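# Four arms unfold a pallet collar and seat it on pallet

## Task

Unfold the pallet collar into its open shape and set it down squarely on top of the pallet.

## Robot and tools

Robots: four identical Kinova Gen3 arms, arm1, arm2, arm3 and arm4. Each has seven joints, a Robotiq 2F-85 two-finger gripper and a wrist camera (armN_cam_wrist). Two fixed room cameras, cam_high and cam_low, also watch the scene. The hand reaches roughly 1.0 m from the joint1 axis.

Frames: one shared scene frame, origin on the floor, +z up, lengths in metres. Foot (base_link) poses in that frame, each foot facing along its own +x: arm1 x=-0.428 y=-0.868 z=+0.796 quat_wxyz=(+0.740, +0.000, +0.000, +0.672); arm2 x=+0.221 y=-0.880 z=+0.799 quat_wxyz=(+0.682, -0.004, +0.002, +0.731); arm3 x=+1.001 y=-0.061 z=+0.805 quat_wxyz=(+0.094, -0.004, +0.001, -0.996); arm4 x=-0.900 y=-0.147 z=+0.830 quat_wxyz=(+0.988, +0.001, +0.003, -0.155). The hand point sits between the finger pads, about 2 cm behind the fingertips (0.5 cm when wide open). The hand's z axis runs along the fingers, and the fingers open and close along its y axis.

Tool move: one action for the team. Top-level keys are arm1..arm4 plus cameras. Each arm key holds an object of its own with "joints" and an optional "min_time_s". "joints" maps joint names to absolute targets, not offsets: joint1_rad..joint7_rad in radians and gripper_m in metres (the fingertip gap). Any joint can be left out.

Joint ranges and done tolerance:
- joint1, joint3, joint5, joint7: -69.115 to 69.115.
- joint2: -2.249 to 2.249.
- joint4: -2.579 to 2.579.
- joint6: -2.099 to 2.099.
- gripper_m: 0 to 0.085.
- Tolerance is ±0.01 rad for joints and ±0.003 for the gripper.

Joint meanings:
- joint1 swings the whole arm about its foot's vertical axis; positive is clockwise viewed from above, and 0 points along the foot's +x.
- joint2 is the shoulder; 0 is upright and positive leans forward.
- joint3 twists the upper arm.
- joint4 is the elbow; 0 is straight, and with joint3=0 positive bends the same way as positive joint2.
- joint5 twists the forearm.
- joint6 is the wrist, bending like joint4 when joint5=0.
- joint7 rolls the hand; positive is counter-clockwise seen from behind the hand.

Timing of motions: min_time_s (0.1 to 8 s) sets a lower bound on that arm's motion durations. No action may exceed 15 s. Speed caps are 1.39 rad/s for joints 1-4 and 1.22 rad/s for joints 5-7. Acceleration caps are 1 and 10 rad/s² for those same groups. Starting from rest, an arm's joints begin and finish together, and the hand may travel a wide arc. All arms in one call start at once. An arm or joint you omit keeps heading toward its previous target. Unknown keys make the call invalid. Out-of-range values get the call refused, and a refusal cancels the later move, wait and finished_scene calls in that reply.

cameras takes a list of camera names or ["all"]. An empty list means none. Omitting it gives all cameras for an empty move and none otherwise. A move with no action returns the full state, the images and the scene number.

Other tools:
- wait: seconds from 0 to 10; commands nothing new and returns the state.
- zoom_image: camera plus region [x0,y0,x1,y1] in pixels of that camera's latest image (896x504, origin at top-left), at most 504 by 504.
- finished_scene: scene number (1 or 2). It is irreversible, and the goal must hold without the robots.

Reading results:
- The "move" line gives each commanded arm as "done" or its worst status.
- joint_status values: off_target (stopped short and may still push), time_out (target dropped, holds where it stopped), not_followed (a collision check withheld the targets; the arm may retry later).
- limit_stop_at_motor_heat means resend the target.
- Arms listed "as last shown" were not commanded.
- "pictures" lists image order, and images can lag the state slightly.
- Joint velocities are in rad/s; "within noise" means the arm is still.
- Joint torques are signed toward larger joint values. They are offset, scaled and noisy, and change at rest only with load or contact.
- Flange force is the external force in hand x,y,z. It includes held weight, is error-prone during acceleration or near singularities, and reads "no reading" when unavailable.
- on_its_own reports motion you did not command.

What to avoid:
- Hard presses between robots fail the scene. That includes one gripper closing on another robot's fingers, and the anti-collision check may act too late.
- Gen3 arms keep pushing on contact, so avoid pushing hard.
- A torque fault freezes the arm for 10 s. The limits are 104.5 N m for joints 1-4 and 51.3 N m for joints 5-7, and straying 5° from the planned motion also triggers it. The wrist motors give out earlier, around 20.3, 18.8 and 21 N m for joints 5, 6 and 7.
- Motor heat from holding loads, stretched poses or pushing at unreachable targets can cause an arm to sink at 75 °C.
- Do not drop the collar, knock anything onto the floor or out of the workspace, or slam into fixed objects. Loose items may occasionally get nudged.

Gripping: the gripper has no force setting. For a firm grip, open wide, then command a gripper_m well below the part's width. Avoid clamping hard on something that is still resting on a surface.



Each tool is called after ">>>" in YAML: its name, and indented under it one key for each argument.

## Session

>>> move:

Scene clock: 0.00 s.
Joint torques (N m): no reading
Motor temperatures (°C): arm1=[35 31 32 37 37 42 39] | arm2=[33 37 34 34 41 40 40] | arm3=[36 39 30 35 38 40 40] | arm4=[36 37 31 34 36 35 46]
Flange force (N): no reading
Joint velocities: within noise
arm1.joint_positions: joint1_rad=+0.109 joint2_rad=-0.427 joint3_rad=-0.050 joint4_rad=+1.472 joint5_rad=-0.070 joint6_rad=+1.961 joint7_rad=+1.887 gripper_m=+0.085
arm1.joint_status: not commanded
arm1.hand: x=-0.4065 y=-0.7305 z=+1.3129 quat_wxyz=(-0.046, +0.769, -0.636, -0.053) (m; scene frame)
arm2.joint_positions: joint1_rad=+0.236 joint2_rad=-0.364 joint3_rad=-0.126 joint4_rad=+1.609 joint5_rad=-0.064 joint6_rad=+1.971 joint7_rad=+1.939 gripper_m=+0.085
arm2.joint_status: not commanded
arm2.hand: x=+0.2239 y=-0.7523 z=+1.2662 quat_wxyz=(+0.039, +0.816, -0.577, +0.019) (m; scene frame)
arm3.joint_positions: joint1_rad=-0.169 joint2_rad=-0.363 joint3_rad=-0.074 joint4_rad=+1.527 joint5_rad=-0.005 joint6_rad=+1.959 joint7_rad=+1.022 gripper_m=+0.085
arm3.joint_status: not commanded
arm3.hand: x=+0.8660 y=-0.1050 z=+1.2969 quat_wxyz=(+0.006, -0.998, +0.060, +0.017) (m; scene frame)
arm4.joint_positions: joint1_rad=-0.484 joint2_rad=-0.358 joint3_rad=-0.055 joint4_rad=+1.573 joint5_rad=-0.060 joint6_rad=+2.007 joint7_rad=+1.671 gripper_m=+0.085
arm4.joint_status: not commanded
arm4.hand: x=-0.7779 y=-0.1252 z=+1.3078 quat_wxyz=(+0.044, +0.173, -0.984, -0.017) (m; scene frame)
pictures: arm1_cam_wrist, arm2_cam_wrist, arm3_cam_wrist, arm4_cam_wrist, cam_high, cam_low

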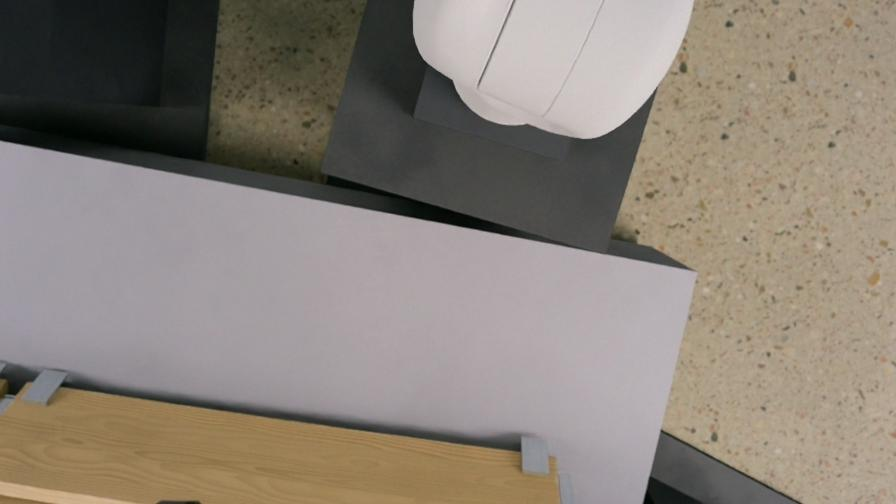

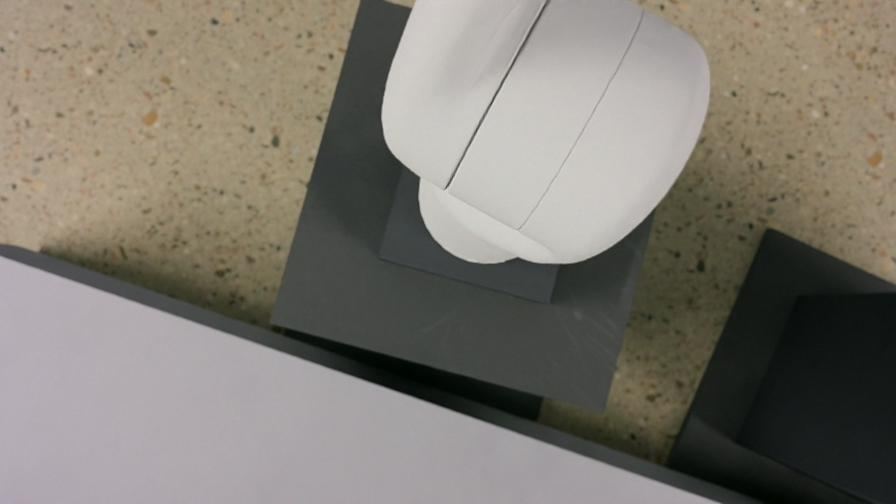

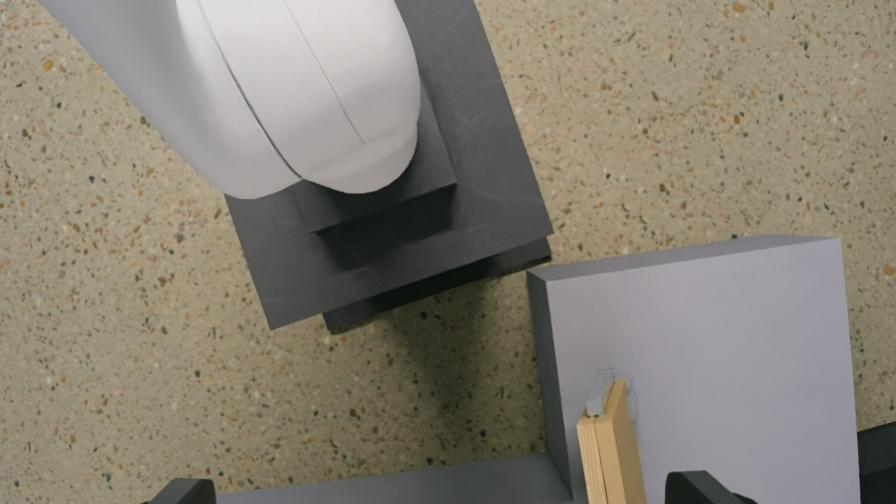

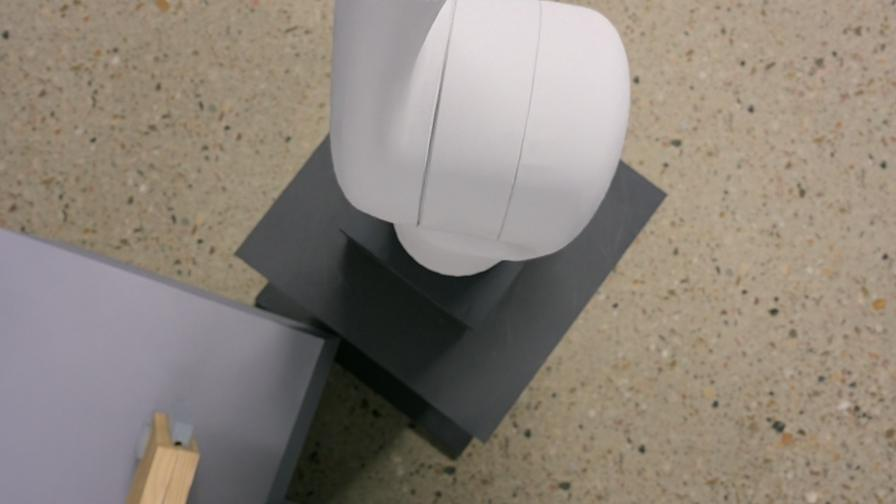

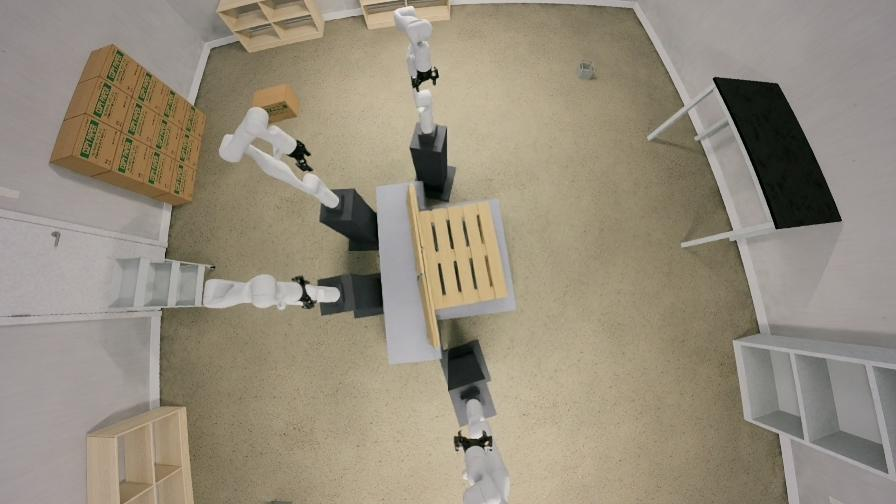

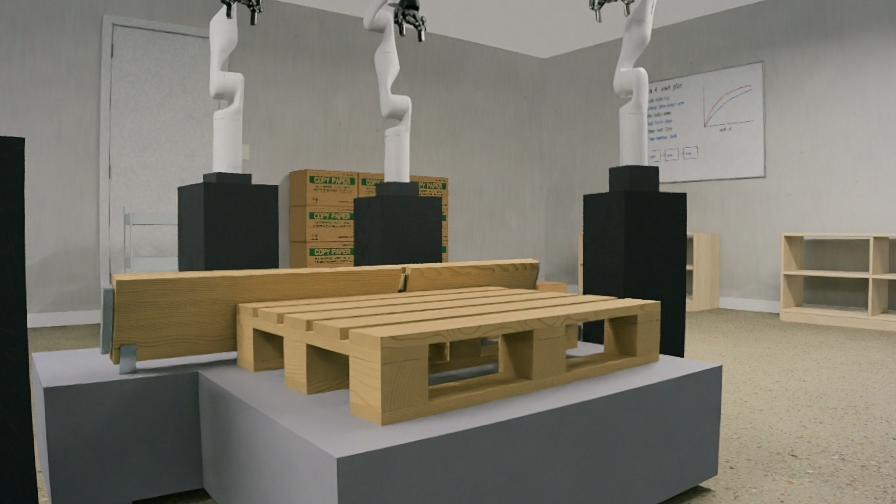

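>>> move:
  arm2: {"joints": {"joint1_rad": -0.3765, "joint2_rad": 0.9355, "joint3_rad": 0, "joint4_rad": 1.3949, "joint5_rad": 0, "joint6_rad": 0.8112, "joint7_rad": 2.6957}, "min_time_s": 3.5}
  arm3: {"joints": {"joint1_rad": -0.3986, "joint2_rad": 0.9300, "joint3_rad": 0, "joint4_rad": 1.4848, "joint5_rad": 0, "joint6_rad": 0.7268, "joint7_rad": 0.986}, "min_time_s": 3.5}
  arm4: {"joints": {"joint1_rad": 0.1211, "joint2_rad": 0.8078, "joint3_rad": 0, "joint4_rad": 1.956, "joint5_rad": 0, "joint6_rad": 0.3778, "joint7_rad": 2.0032}, "min_time_s": 3.5}
  cameras: ["arm2_cam_wrist", "arm3_cam_wrist", "arm4_cam_wrist", "cam_low"]

Scene clock: 16.97 s.
Joint torques (N m): arm1=[-0.05 0.14 -1.05 -7.75 -0.18 -0.44 0.24] | arm2=[0.18 -23.88 0.53 -7.04 0.4 0.15 -0.26] | arm3=[-0.84 -20.6 2.01 -6 0.56 0.43 0.39] | arm4=[0.6 -18.43 0.41 -5.21 -0.06 0.12 -0.18]
Motor temperatures (°C): arm1=[35 31 32 37 37 42 39] | arm2=[33 37 34 34 41 40 40] | arm3=[36 39 30 35 38 40 40] | arm4=[36 37 31 34 36 35 46]
Flange force (N): arm1=[0.6 -2.8 -1.8] | arm2=[0.3 0.7 2.9] | arm3=[2.2 -2.9 -1.7] | arm4=[5.4 4.1 0.9]
move: arm2 done; arm3 done; arm4 done
Joint velocities: within noise
arm1: as last shown
arm2.joint_positions: joint1_rad=-0.376 joint2_rad=+0.935 joint3_rad=+0.000 joint4_rad=+1.395 joint5_rad=+0.000 joint6_rad=+0.811 joint7_rad=+2.696 gripper_m=+0.085
arm2.joint_status: all done
arm2.hand: x=-0.0004 y=-0.3577 z=+0.8008 quat_wxyz=(+0.004, +1.000, +0.000, +0.002) (m; scene frame)
arm3.joint_positions: joint1_rad=-0.399 joint2_rad=+0.930 joint3_rad=+0.000 joint4_rad=+1.485 joint5_rad=+0.000 joint6_rad=+0.727 joint7_rad=+0.986 gripper_m=+0.085
arm3.joint_status: all done
arm3.hand: x=+0.5323 y=-0.3431 z=+0.7982 quat_wxyz=(+0.000, -1.000, -0.001, +0.004) (m; scene frame)
arm4.joint_positions: joint1_rad=+0.121 joint2_rad=+0.808 joint3_rad=+0.000 joint4_rad=+1.956 joint5_rad=+0.000 joint6_rad=+0.378 joint7_rad=+2.003 gripper_m=+0.085
arm4.joint_status: all done
arm4.hand: x=-0.5288 y=-0.3455 z=+0.7998 quat_wxyz=(+0.002, +0.000, -1.000, -0.001) (m; scene frame)
pictures: arm2_cam_wrist, arm3_cam_wrist, arm4_cam_wrist, cam_low

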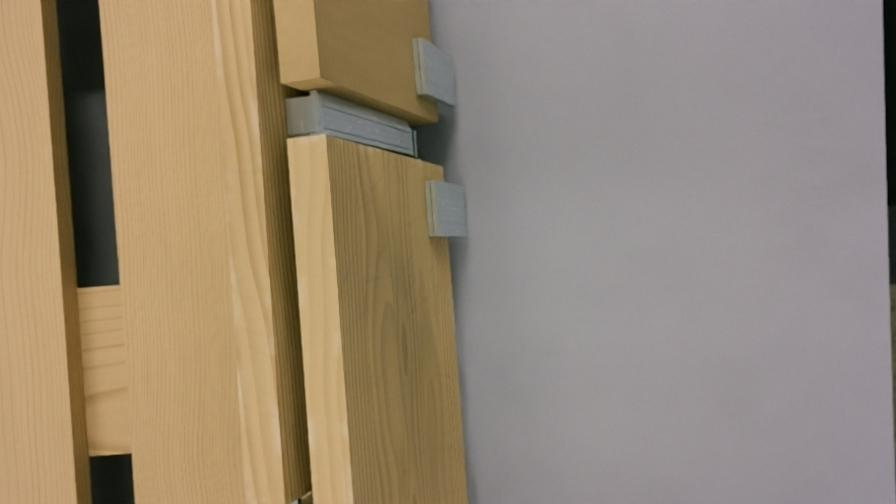

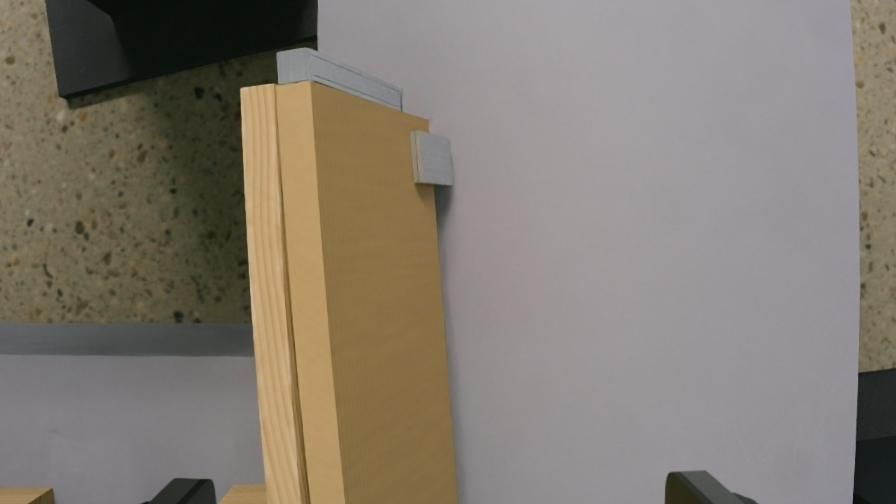

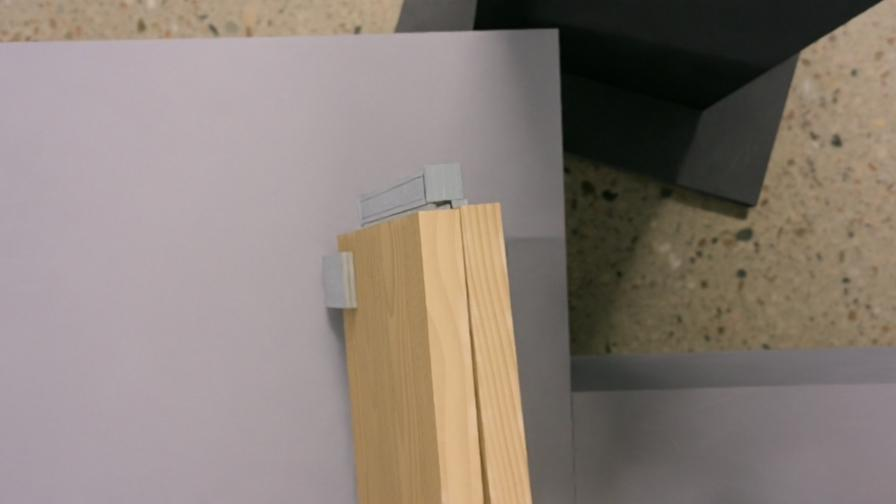

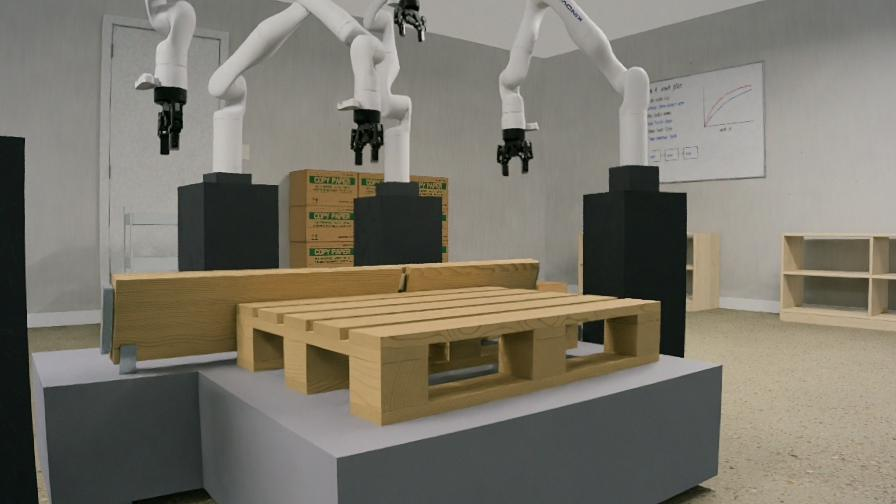

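>>> zoom_image:
  camera: "arm2_cam_wrist"
  region: [40, 0, 500, 504]

>>> zoom_image:
  camera: "cam_low"
  region: [90, 240, 590, 400]

>>> zoom_image:
  camera: "cam_high"
  region: [370, 170, 550, 370]

Scaled by 1.000.

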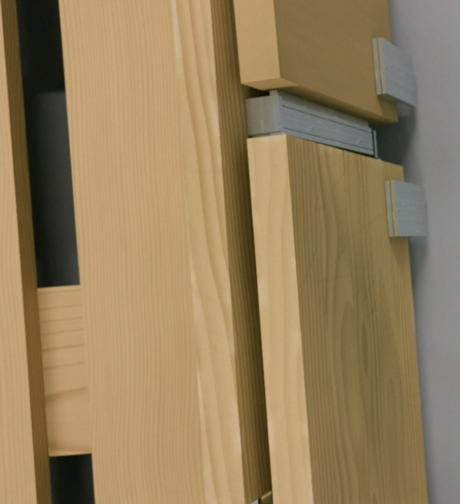

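Scaled by 1.008 from the camera's 896x504 image, which has a finer 1280x720 frame.

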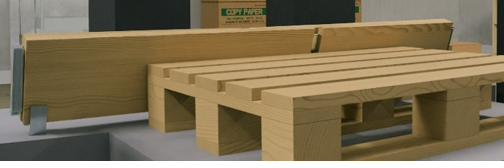

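This scene's latest camera images include none from cam_high. They are from: arm2_cam_wrist, arm3_cam_wrist, arm4_cam_wrist, cam_low. cam_high's image comes with the result of a call that names it in "cameras".

>>> move:
  arm3: {"joints": {"joint1_rad": -0.3021, "joint2_rad": 1.3610, "joint4_rad": 1.5602, "joint6_rad": 0.2204, "joint7_rad": 1.1495}, "min_time_s": 2.5}
  arm4: {"joints": {"joint1_rad": 0.0689, "joint2_rad": 1.4003, "joint4_rad": 1.6412, "joint6_rad": 0.1001, "joint7_rad": 2.0180}, "min_time_s": 2.5}
  cameras: ["arm3_cam_wrist", "arm4_cam_wrist", "cam_low", "cam_high"]

Scene clock: 36.17 s.
Joint torques (N m): arm1=[0.01 0.04 -1.14 -7.74 -0.16 -0.46 0.23] | arm2=[0.16 -23.89 0.53 -7.01 0.38 0.15 -0.24] | arm3=[-0.81 -20.23 2.11 -2.05 0.56 0.42 0.37] | arm4=[0.61 -21.14 0.54 -2.72 -0.08 0.13 -0.15]
Motor temperatures (°C): arm1=[35 31 32 37 37 42 39] | arm2=[33 38 34 34 41 40 40] | arm3=[36 39 30 35 38 40 40] | arm4=[36 37 31 34 36 35 46]
Flange force (N): arm1=[0.5 -3.2 -2.0] | arm2=[0.2 0.6 2.9] | arm3=[1.4 -2.0 -3.1] | arm4=[5.4 4.2 -3.0]
move: arm3 done; arm4 done
Joint velocities: within noise
arm1, arm2: as last shown
arm3.joint_positions: joint1_rad=-0.302 joint2_rad=+1.361 joint3_rad=+0.000 joint4_rad=+1.560 joint5_rad=+0.000 joint6_rad=+0.220 joint7_rad=+1.150 gripper_m=+0.085
arm3.joint_status: all done
arm3.hand: x=+0.5635 y=-0.2653 z=+0.5623 quat_wxyz=(+0.001, -0.999, -0.035, +0.004) (m; scene frame)
arm4.joint_positions: joint1_rad=+0.069 joint2_rad=+1.400 joint3_rad=+0.000 joint4_rad=+1.641 joint5_rad=+0.000 joint6_rad=+0.100 joint7_rad=+2.018 gripper_m=+0.085
arm4.joint_status: all done
arm4.hand: x=-0.4959 y=-0.3350 z=+0.5597 quat_wxyz=(+0.002, +0.034, -0.999, -0.001) (m; scene frame)
pictures: arm3_cam_wrist, arm4_cam_wrist, cam_high, cam_low

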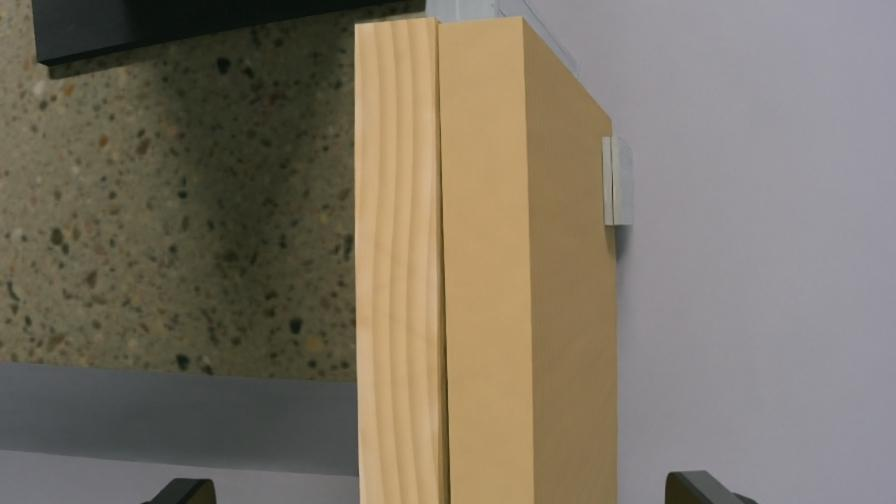

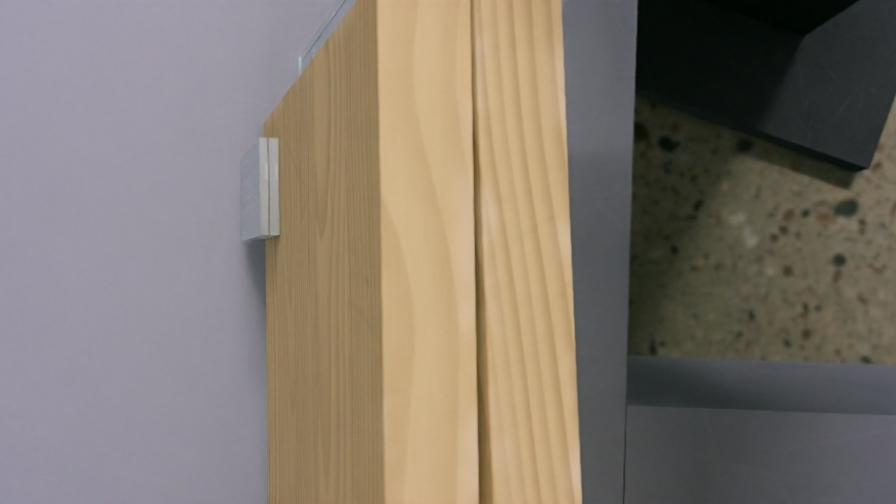

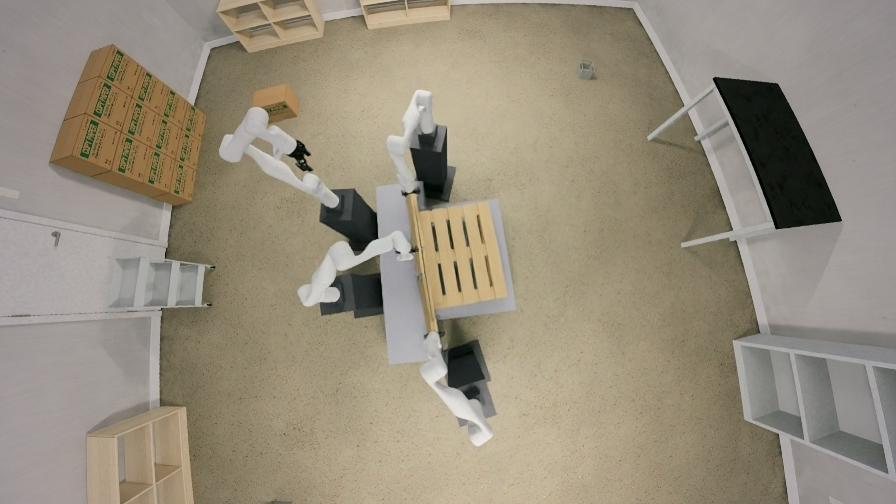

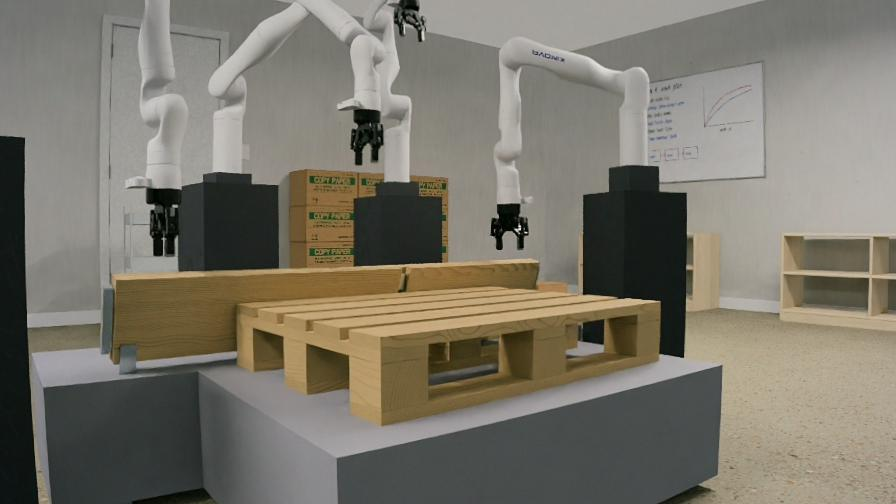

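>>> move:
  arm3: {"joints": {"joint1_rad": -0.3021, "joint2_rad": 1.5361, "joint4_rad": 1.4137, "joint6_rad": 0.1918}, "min_time_s": 2.0}
  arm4: {"joints": {"joint1_rad": 0.0689, "joint2_rad": 1.5781, "joint4_rad": 1.4829, "joint6_rad": 0.0806}, "min_time_s": 2.0}
  cameras: ["arm3_cam_wrist", "arm4_cam_wrist", "cam_low", "arm2_cam_wrist"]

Scene clock: 39.77 s.
Joint torques (N m): arm1=[-0.04 0.07 -1.06 -7.72 -0.15 -0.42 0.25] | arm2=[0.17 -23.85 0.56 -6.99 0.38 0.17 -0.28] | arm3=[-0.77 -20.47 2.06 -1.94 0.54 0.47 0.42] | arm4=[0.6 -21.23 0.55 -2.51 -0.07 0.15 -0.15]
Motor temperatures (°C): arm1=[35 31 32 37 37 42 39] | arm2=[33 38 34 34 41 40 40] | arm3=[36 39 30 35 38 40 40] | arm4=[36 37 31 34 36 35 46]
Flange force (N): arm1=[0.4 -2.9 -1.9] | arm2=[0.3 0.6 2.8] | arm3=[2.1 -2.1 -3.7] | arm4=[5.4 4.2 -4.1]
move: arm3 done; arm4 done
Joint velocities: within noise
arm1, arm2: as last shown
arm3.joint_positions: joint1_rad=-0.302 joint2_rad=+1.536 joint3_rad=+0.000 joint4_rad=+1.414 joint5_rad=+0.000 joint6_rad=+0.192 joint7_rad=+1.150 gripper_m=+0.085
arm3.joint_status: all done
arm3.hand: x=+0.5627 y=-0.2654 z=+0.4874 quat_wxyz=(+0.001, -0.999, -0.035, +0.004) (m; scene frame)
arm4.joint_positions: joint1_rad=+0.069 joint2_rad=+1.578 joint3_rad=+0.000 joint4_rad=+1.483 joint5_rad=+0.000 joint6_rad=+0.081 joint7_rad=+2.018 gripper_m=+0.085
arm4.joint_status: all done
arm4.hand: x=-0.4963 y=-0.3349 z=+0.4846 quat_wxyz=(+0.002, +0.034, -0.999, -0.001) (m; scene frame)
pictures: arm2_cam_wrist, arm3_cam_wrist, arm4_cam_wrist, cam_low

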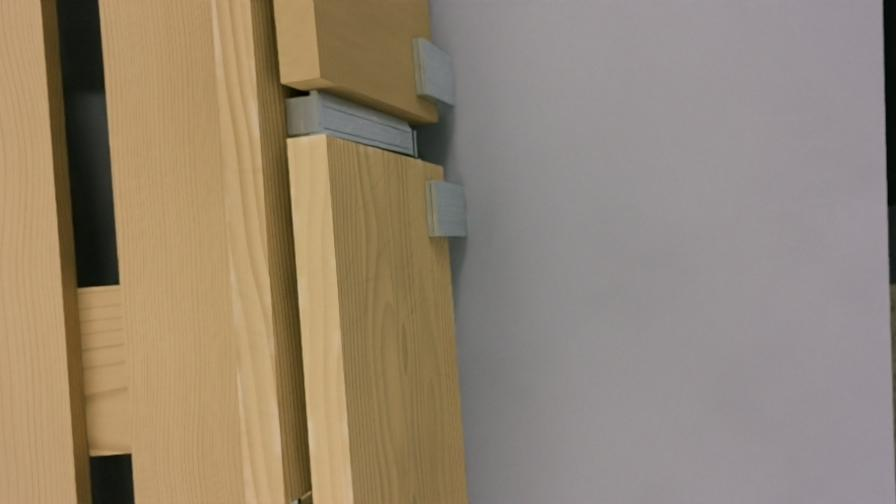

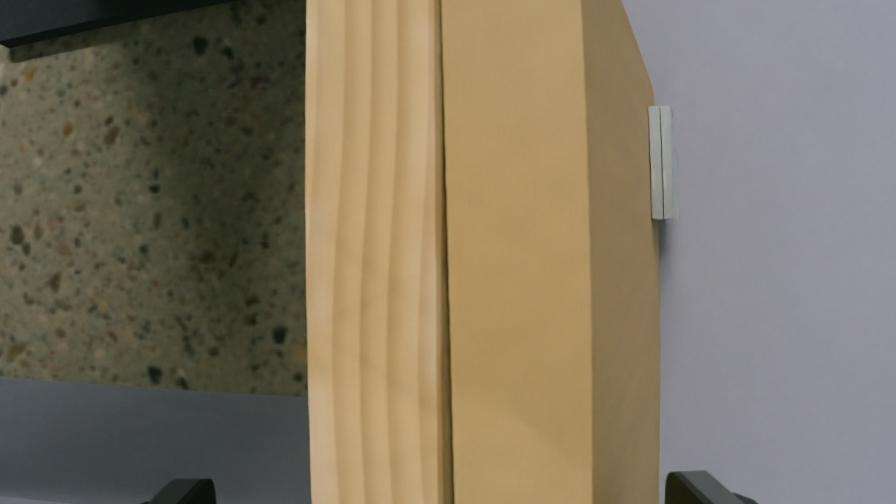

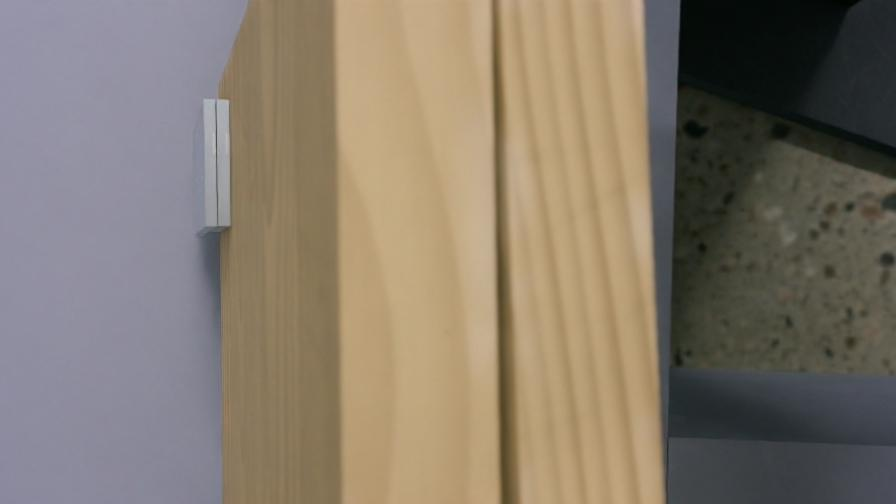

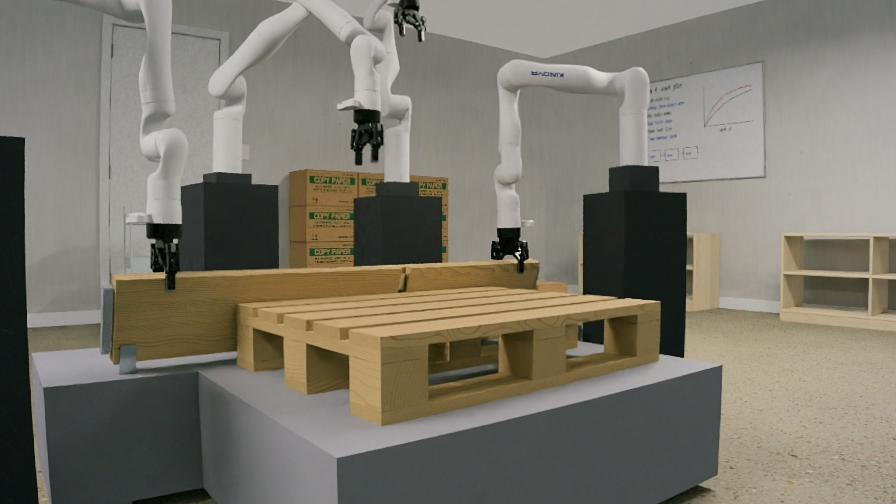

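>>> move:
  arm3: {"joints": {"joint1_rad": -0.3700, "joint2_rad": 1.5443, "joint4_rad": 1.3487, "joint6_rad": 0.2486, "joint7_rad": 1.0816, "gripper_m": 0.066}, "min_time_s": 3.0}
  arm4: {"joints": {"joint1_rad": 0.1452, "joint2_rad": 1.5754, "joint4_rad": 1.4300, "joint6_rad": 0.1361, "joint7_rad": 2.0943, "gripper_m": 0.066}, "min_time_s": 3.0}
  cameras: ["arm3_cam_wrist", "arm4_cam_wrist", "cam_low", "arm2_cam_wrist"]

Scene clock: 49.00 s.
Joint torques (N m): arm1=[-0.05 0.05 -1.14 -7.78 -0.13 -0.45 0.31] | arm2=[0.21 -23.84 0.56 -7.02 0.37 0.16 -0.26] | arm3=[-0.49 -20.91 2.6 -2.27 0.57 0.4 0.43] | arm4=[0.66 -21.79 0.55 -3.12 -0.08 0.07 -0.15]
Motor temperatures (°C): arm1=[35 31 32 37 37 42 39] | arm2=[33 38 34 34 41 40 40] | arm3=[36 39 30 35 38 40 40] | arm4=[36 37 31 34 36 35 46]
Flange force (N): arm1=[0.5 -2.9 -1.8] | arm2=[0.3 0.8 2.8] | arm3=[1.6 -1.5 -3.4] | arm4=[5.4 4.8 -4.2]
move: arm3 done; arm4 done
Joint velocities: within noise
arm1, arm2: as last shown
arm3.joint_positions: joint1_rad=-0.370 joint2_rad=+1.544 joint3_rad=+0.000 joint4_rad=+1.349 joint5_rad=+0.000 joint6_rad=+0.249 joint7_rad=+1.082 gripper_m=+0.066
arm3.joint_status: all done
arm3.hand: x=+0.5628 y=-0.3037 z=+0.4878 quat_wxyz=(+0.001, -0.999, -0.035, +0.004) (m; scene frame)
arm4.joint_positions: joint1_rad=+0.145 joint2_rad=+1.575 joint3_rad=+0.000 joint4_rad=+1.430 joint5_rad=+0.000 joint6_rad=+0.136 joint7_rad=+2.094 gripper_m=+0.066
arm4.joint_status: all done
arm4.hand: x=-0.4962 y=-0.3729 z=+0.4876 quat_wxyz=(+0.002, +0.034, -0.999, -0.001) (m; scene frame)
pictures: arm2_cam_wrist, arm3_cam_wrist, arm4_cam_wrist, cam_low

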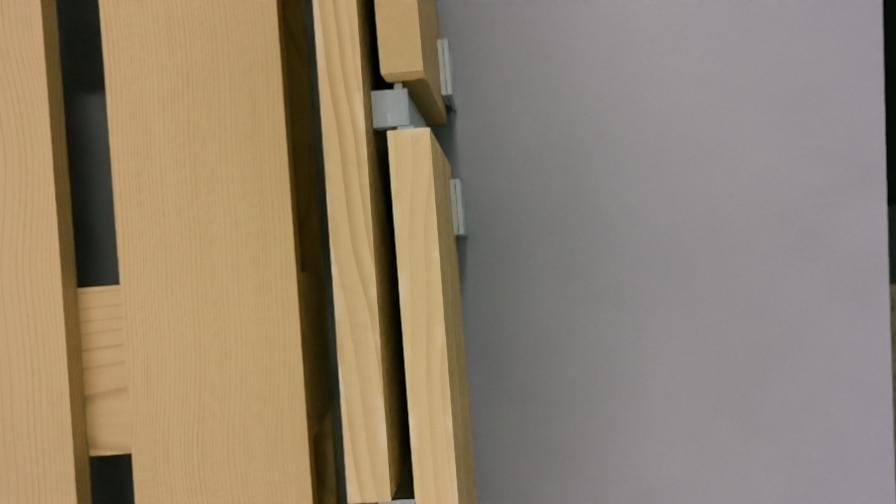

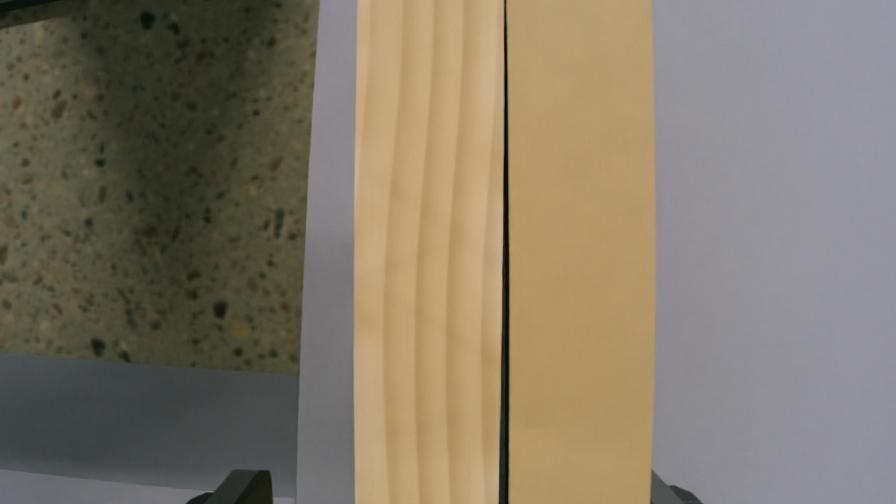

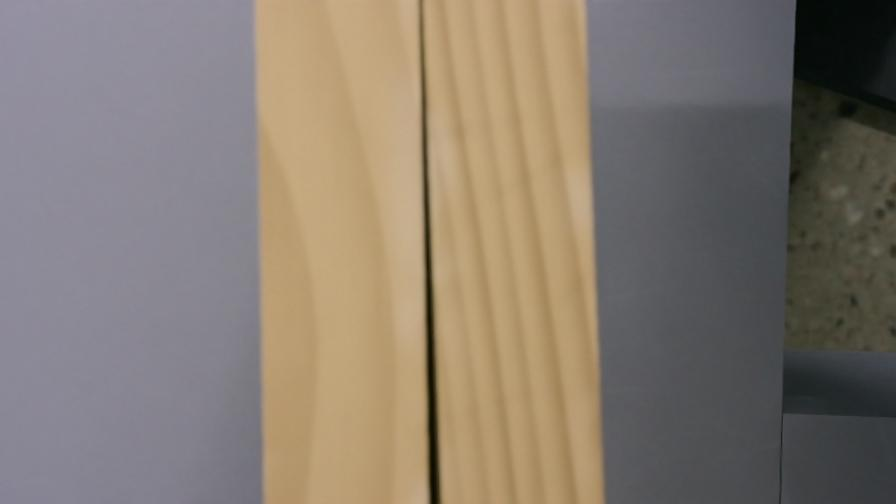

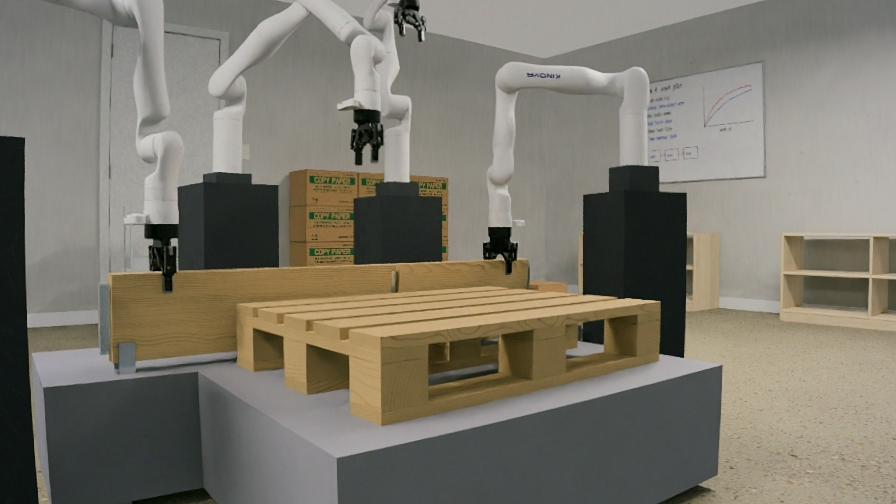

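>>> move:
  arm3: {"joints": {"joint1_rad": -0.4129, "joint2_rad": 1.5484, "joint4_rad": 1.3012, "joint6_rad": 0.2920, "joint7_rad": 1.0387}, "min_time_s": 3.0}
  arm4: {"joints": {"joint1_rad": 0.1906, "joint2_rad": 1.5752, "joint4_rad": 1.3910, "joint6_rad": 0.1754, "joint7_rad": 2.1397}, "min_time_s": 3.0}
  cameras: ["arm3_cam_wrist", "arm4_cam_wrist", "cam_low", "arm2_cam_wrist"]

Scene clock: 55.43 s.
Joint torques (N m): arm1=[-0.05 0.02 -1.1 -7.8 -0.17 -0.46 0.27] | arm2=[0.19 -23.87 0.56 -7.04 0.4 0.15 -0.26] | arm3=[-0.76 -21.36 2.14 -2.69 0.59 0.4 0.38] | arm4=[0.65 -22.09 0.56 -3.43 -0.08 0.09 -0.18]
Motor temperatures (°C): arm1=[35 31 32 37 37 42 39] | arm2=[33 38 34 34 41 40 40] | arm3=[36 39 30 35 38 40 40] | arm4=[36 37 31 34 36 35 46]
Flange force (N): arm1=[0.5 -3.0 -1.8] | arm2=[0.3 0.7 2.9] | arm3=[1.6 -2.3 -3.4] | arm4=[5.4 5.1 -4.2]
move: arm3 done; arm4 done
Joint velocities: within noise
arm1, arm2: as last shown
arm3.joint_positions: joint1_rad=-0.413 joint2_rad=+1.548 joint3_rad=+0.000 joint4_rad=+1.301 joint5_rad=+0.000 joint6_rad=+0.292 joint7_rad=+1.039 gripper_m=+0.066
arm3.joint_status: all done
arm3.hand: x=+0.5628 y=-0.3297 z=+0.4897 quat_wxyz=(+0.001, -0.999, -0.035, +0.004) (m; scene frame)
arm4.joint_positions: joint1_rad=+0.191 joint2_rad=+1.575 joint3_rad=+0.000 joint4_rad=+1.391 joint5_rad=+0.000 joint6_rad=+0.175 joint7_rad=+2.140 gripper_m=+0.066
arm4.joint_status: all done
arm4.hand: x=-0.4963 y=-0.3969 z=+0.4895 quat_wxyz=(+0.002, +0.034, -0.999, -0.001) (m; scene frame)
pictures: arm2_cam_wrist, arm3_cam_wrist, arm4_cam_wrist, cam_low

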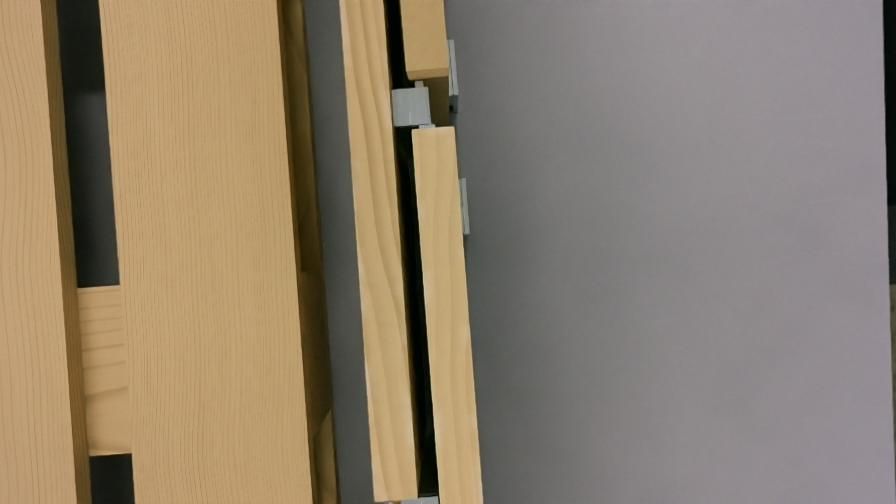

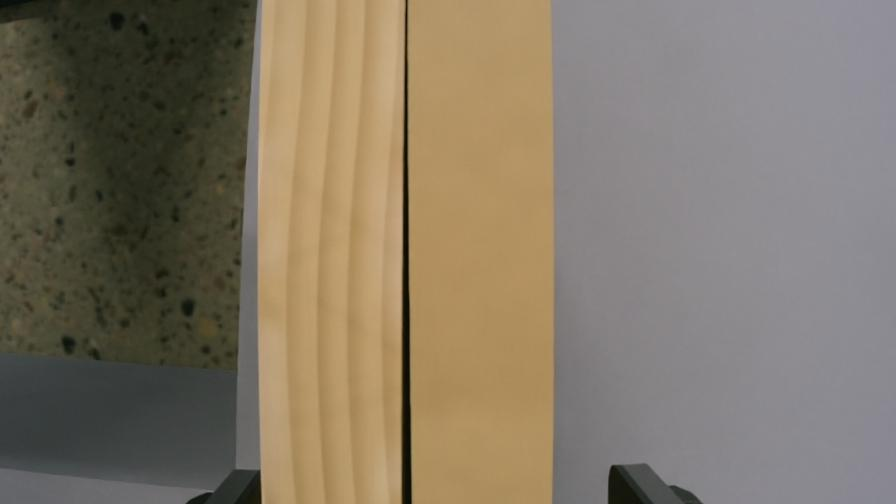

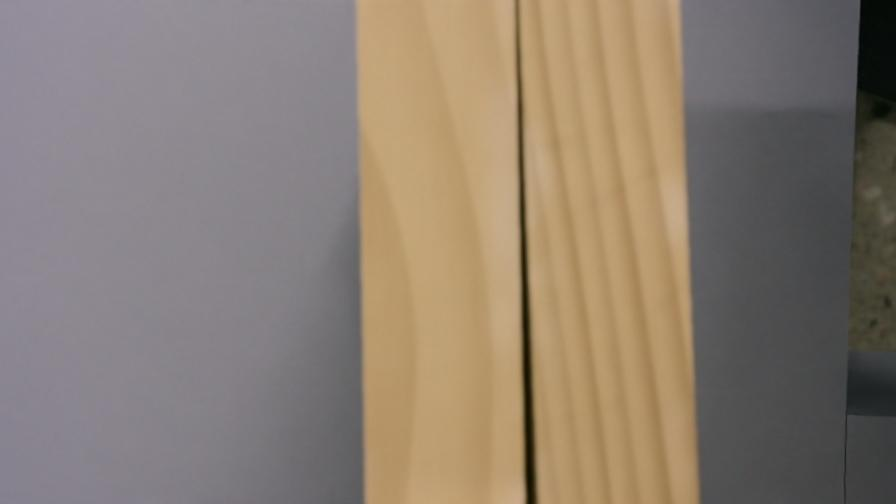

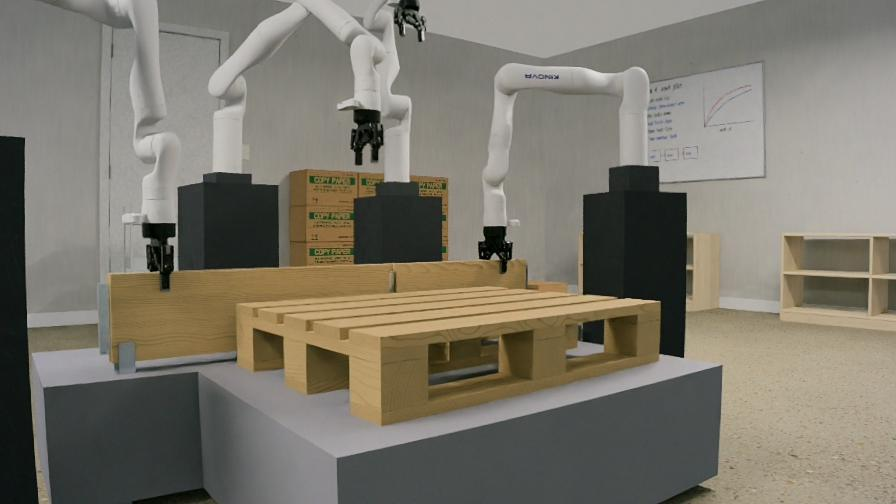

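>>> move:
  arm2: {"joints": {"joint1_rad": -0.4231, "joint2_rad": 1.3676, "joint4_rad": 1.2899, "joint6_rad": 0.4841, "joint7_rad": 2.7131, "gripper_m": 0.041}, "min_time_s": 2.5}
  cameras: ["arm2_cam_wrist", "cam_low"]

Scene clock: 65.40 s.
Joint torques (N m): arm1=[0.02 -0.02 -1.09 -7.74 -0.15 -0.41 0.26] | arm2=[0.18 -25.02 0.68 -4.59 0.37 0.14 -0.25] | arm3=[-0.82 -21.4 2.21 -2.77 0.56 0.39 0.33] | arm4=[0.64 -22.11 0.58 -3.43 -0.09 0.08 -0.16]
Motor temperatures (°C): arm1=[35 31 32 37 37 42 39] | arm2=[33 38 34 34 41 40 40] | arm3=[36 39 30 35 38 40 40] | arm4=[36 38 31 34 36 35 46]
Flange force (N): arm1=[0.3 -3.1 -1.9] | arm2=[0.2 1.1 2.6] | arm3=[1.7 -2.6 -3.5] | arm4=[5.3 5.0 -4.2]
move: arm2 done
Joint velocities: within noise
arm1, arm3, arm4: as last shown
arm2.joint_positions: joint1_rad=-0.423 joint2_rad=+1.368 joint3_rad=+0.000 joint4_rad=+1.290 joint5_rad=+0.000 joint6_rad=+0.484 joint7_rad=+2.713 gripper_m=+0.041
arm2.joint_status: all done
arm2.hand: x=-0.0197 y=-0.3777 z=+0.5744 quat_wxyz=(+0.004, +0.999, +0.032, +0.002) (m; scene frame)
arm3.hand: x=+0.5627 y=-0.3297 z=+0.4897 quat_wxyz=(+0.001, -0.999, -0.035, +0.004) (m; scene frame)
pictures: arm2_cam_wrist, cam_low

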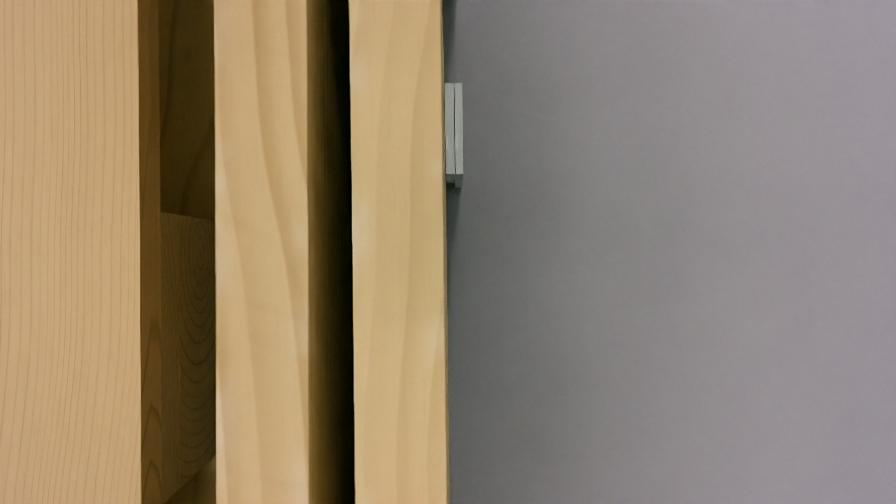

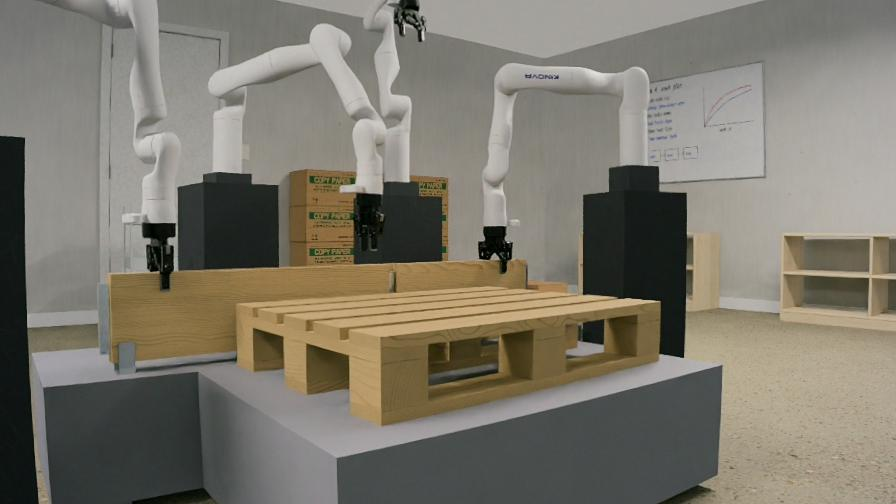

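>>> move:
  arm2: {"joints": {"joint1_rad": -0.4217, "joint2_rad": 1.4345, "joint4_rad": 1.2350, "joint6_rad": 0.4721, "joint7_rad": 2.7145}, "min_time_s": 1.5}
  cameras: ["arm2_cam_wrist"]

Scene clock: 70.97 s.
Joint torques (N m): arm1=[-0.07 0.02 -1.04 -7.73 -0.16 -0.43 0.3] | arm2=[0.21 -25.18 0.7 -4.51 0.4 0.16 -0.27] | arm3=[-0.77 -21.36 2.06 -2.75 0.57 0.39 0.37] | arm4=[0.64 -22.12 0.56 -3.45 -0.07 0.08 -0.16]
Motor temperatures (°C): arm1=[35 31 32 37 37 42 39] | arm2=[33 38 34 34 41 40 40] | arm3=[36 39 30 35 38 40 40] | arm4=[36 38 31 34 36 35 46]
Flange force (N): arm1=[0.2 -2.7 -2.0] | arm2=[0.2 1.2 2.5] | arm3=[1.7 -2.4 -3.5] | arm4=[5.4 5.1 -4.2]
move: arm2 done
Joint velocities: within noise
arm1, arm3, arm4: as last shown
arm2.joint_positions: joint1_rad=-0.422 joint2_rad=+1.435 joint3_rad=+0.000 joint4_rad=+1.235 joint5_rad=+0.000 joint6_rad=+0.472 joint7_rad=+2.715 gripper_m=+0.041
arm2.joint_status: all done
arm2.hand: x=-0.0195 y=-0.3764 z=+0.5449 quat_wxyz=(+0.004, +0.999, +0.032, +0.002) (m; scene frame)
pictures: arm2_cam_wrist

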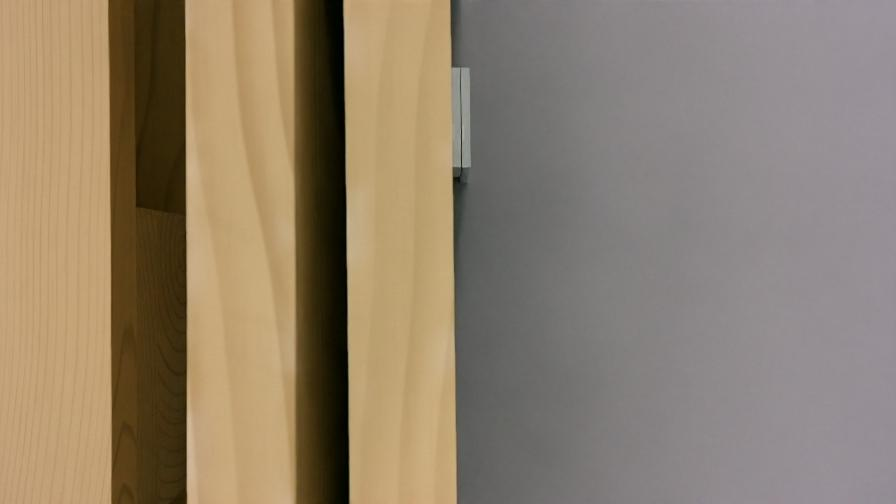

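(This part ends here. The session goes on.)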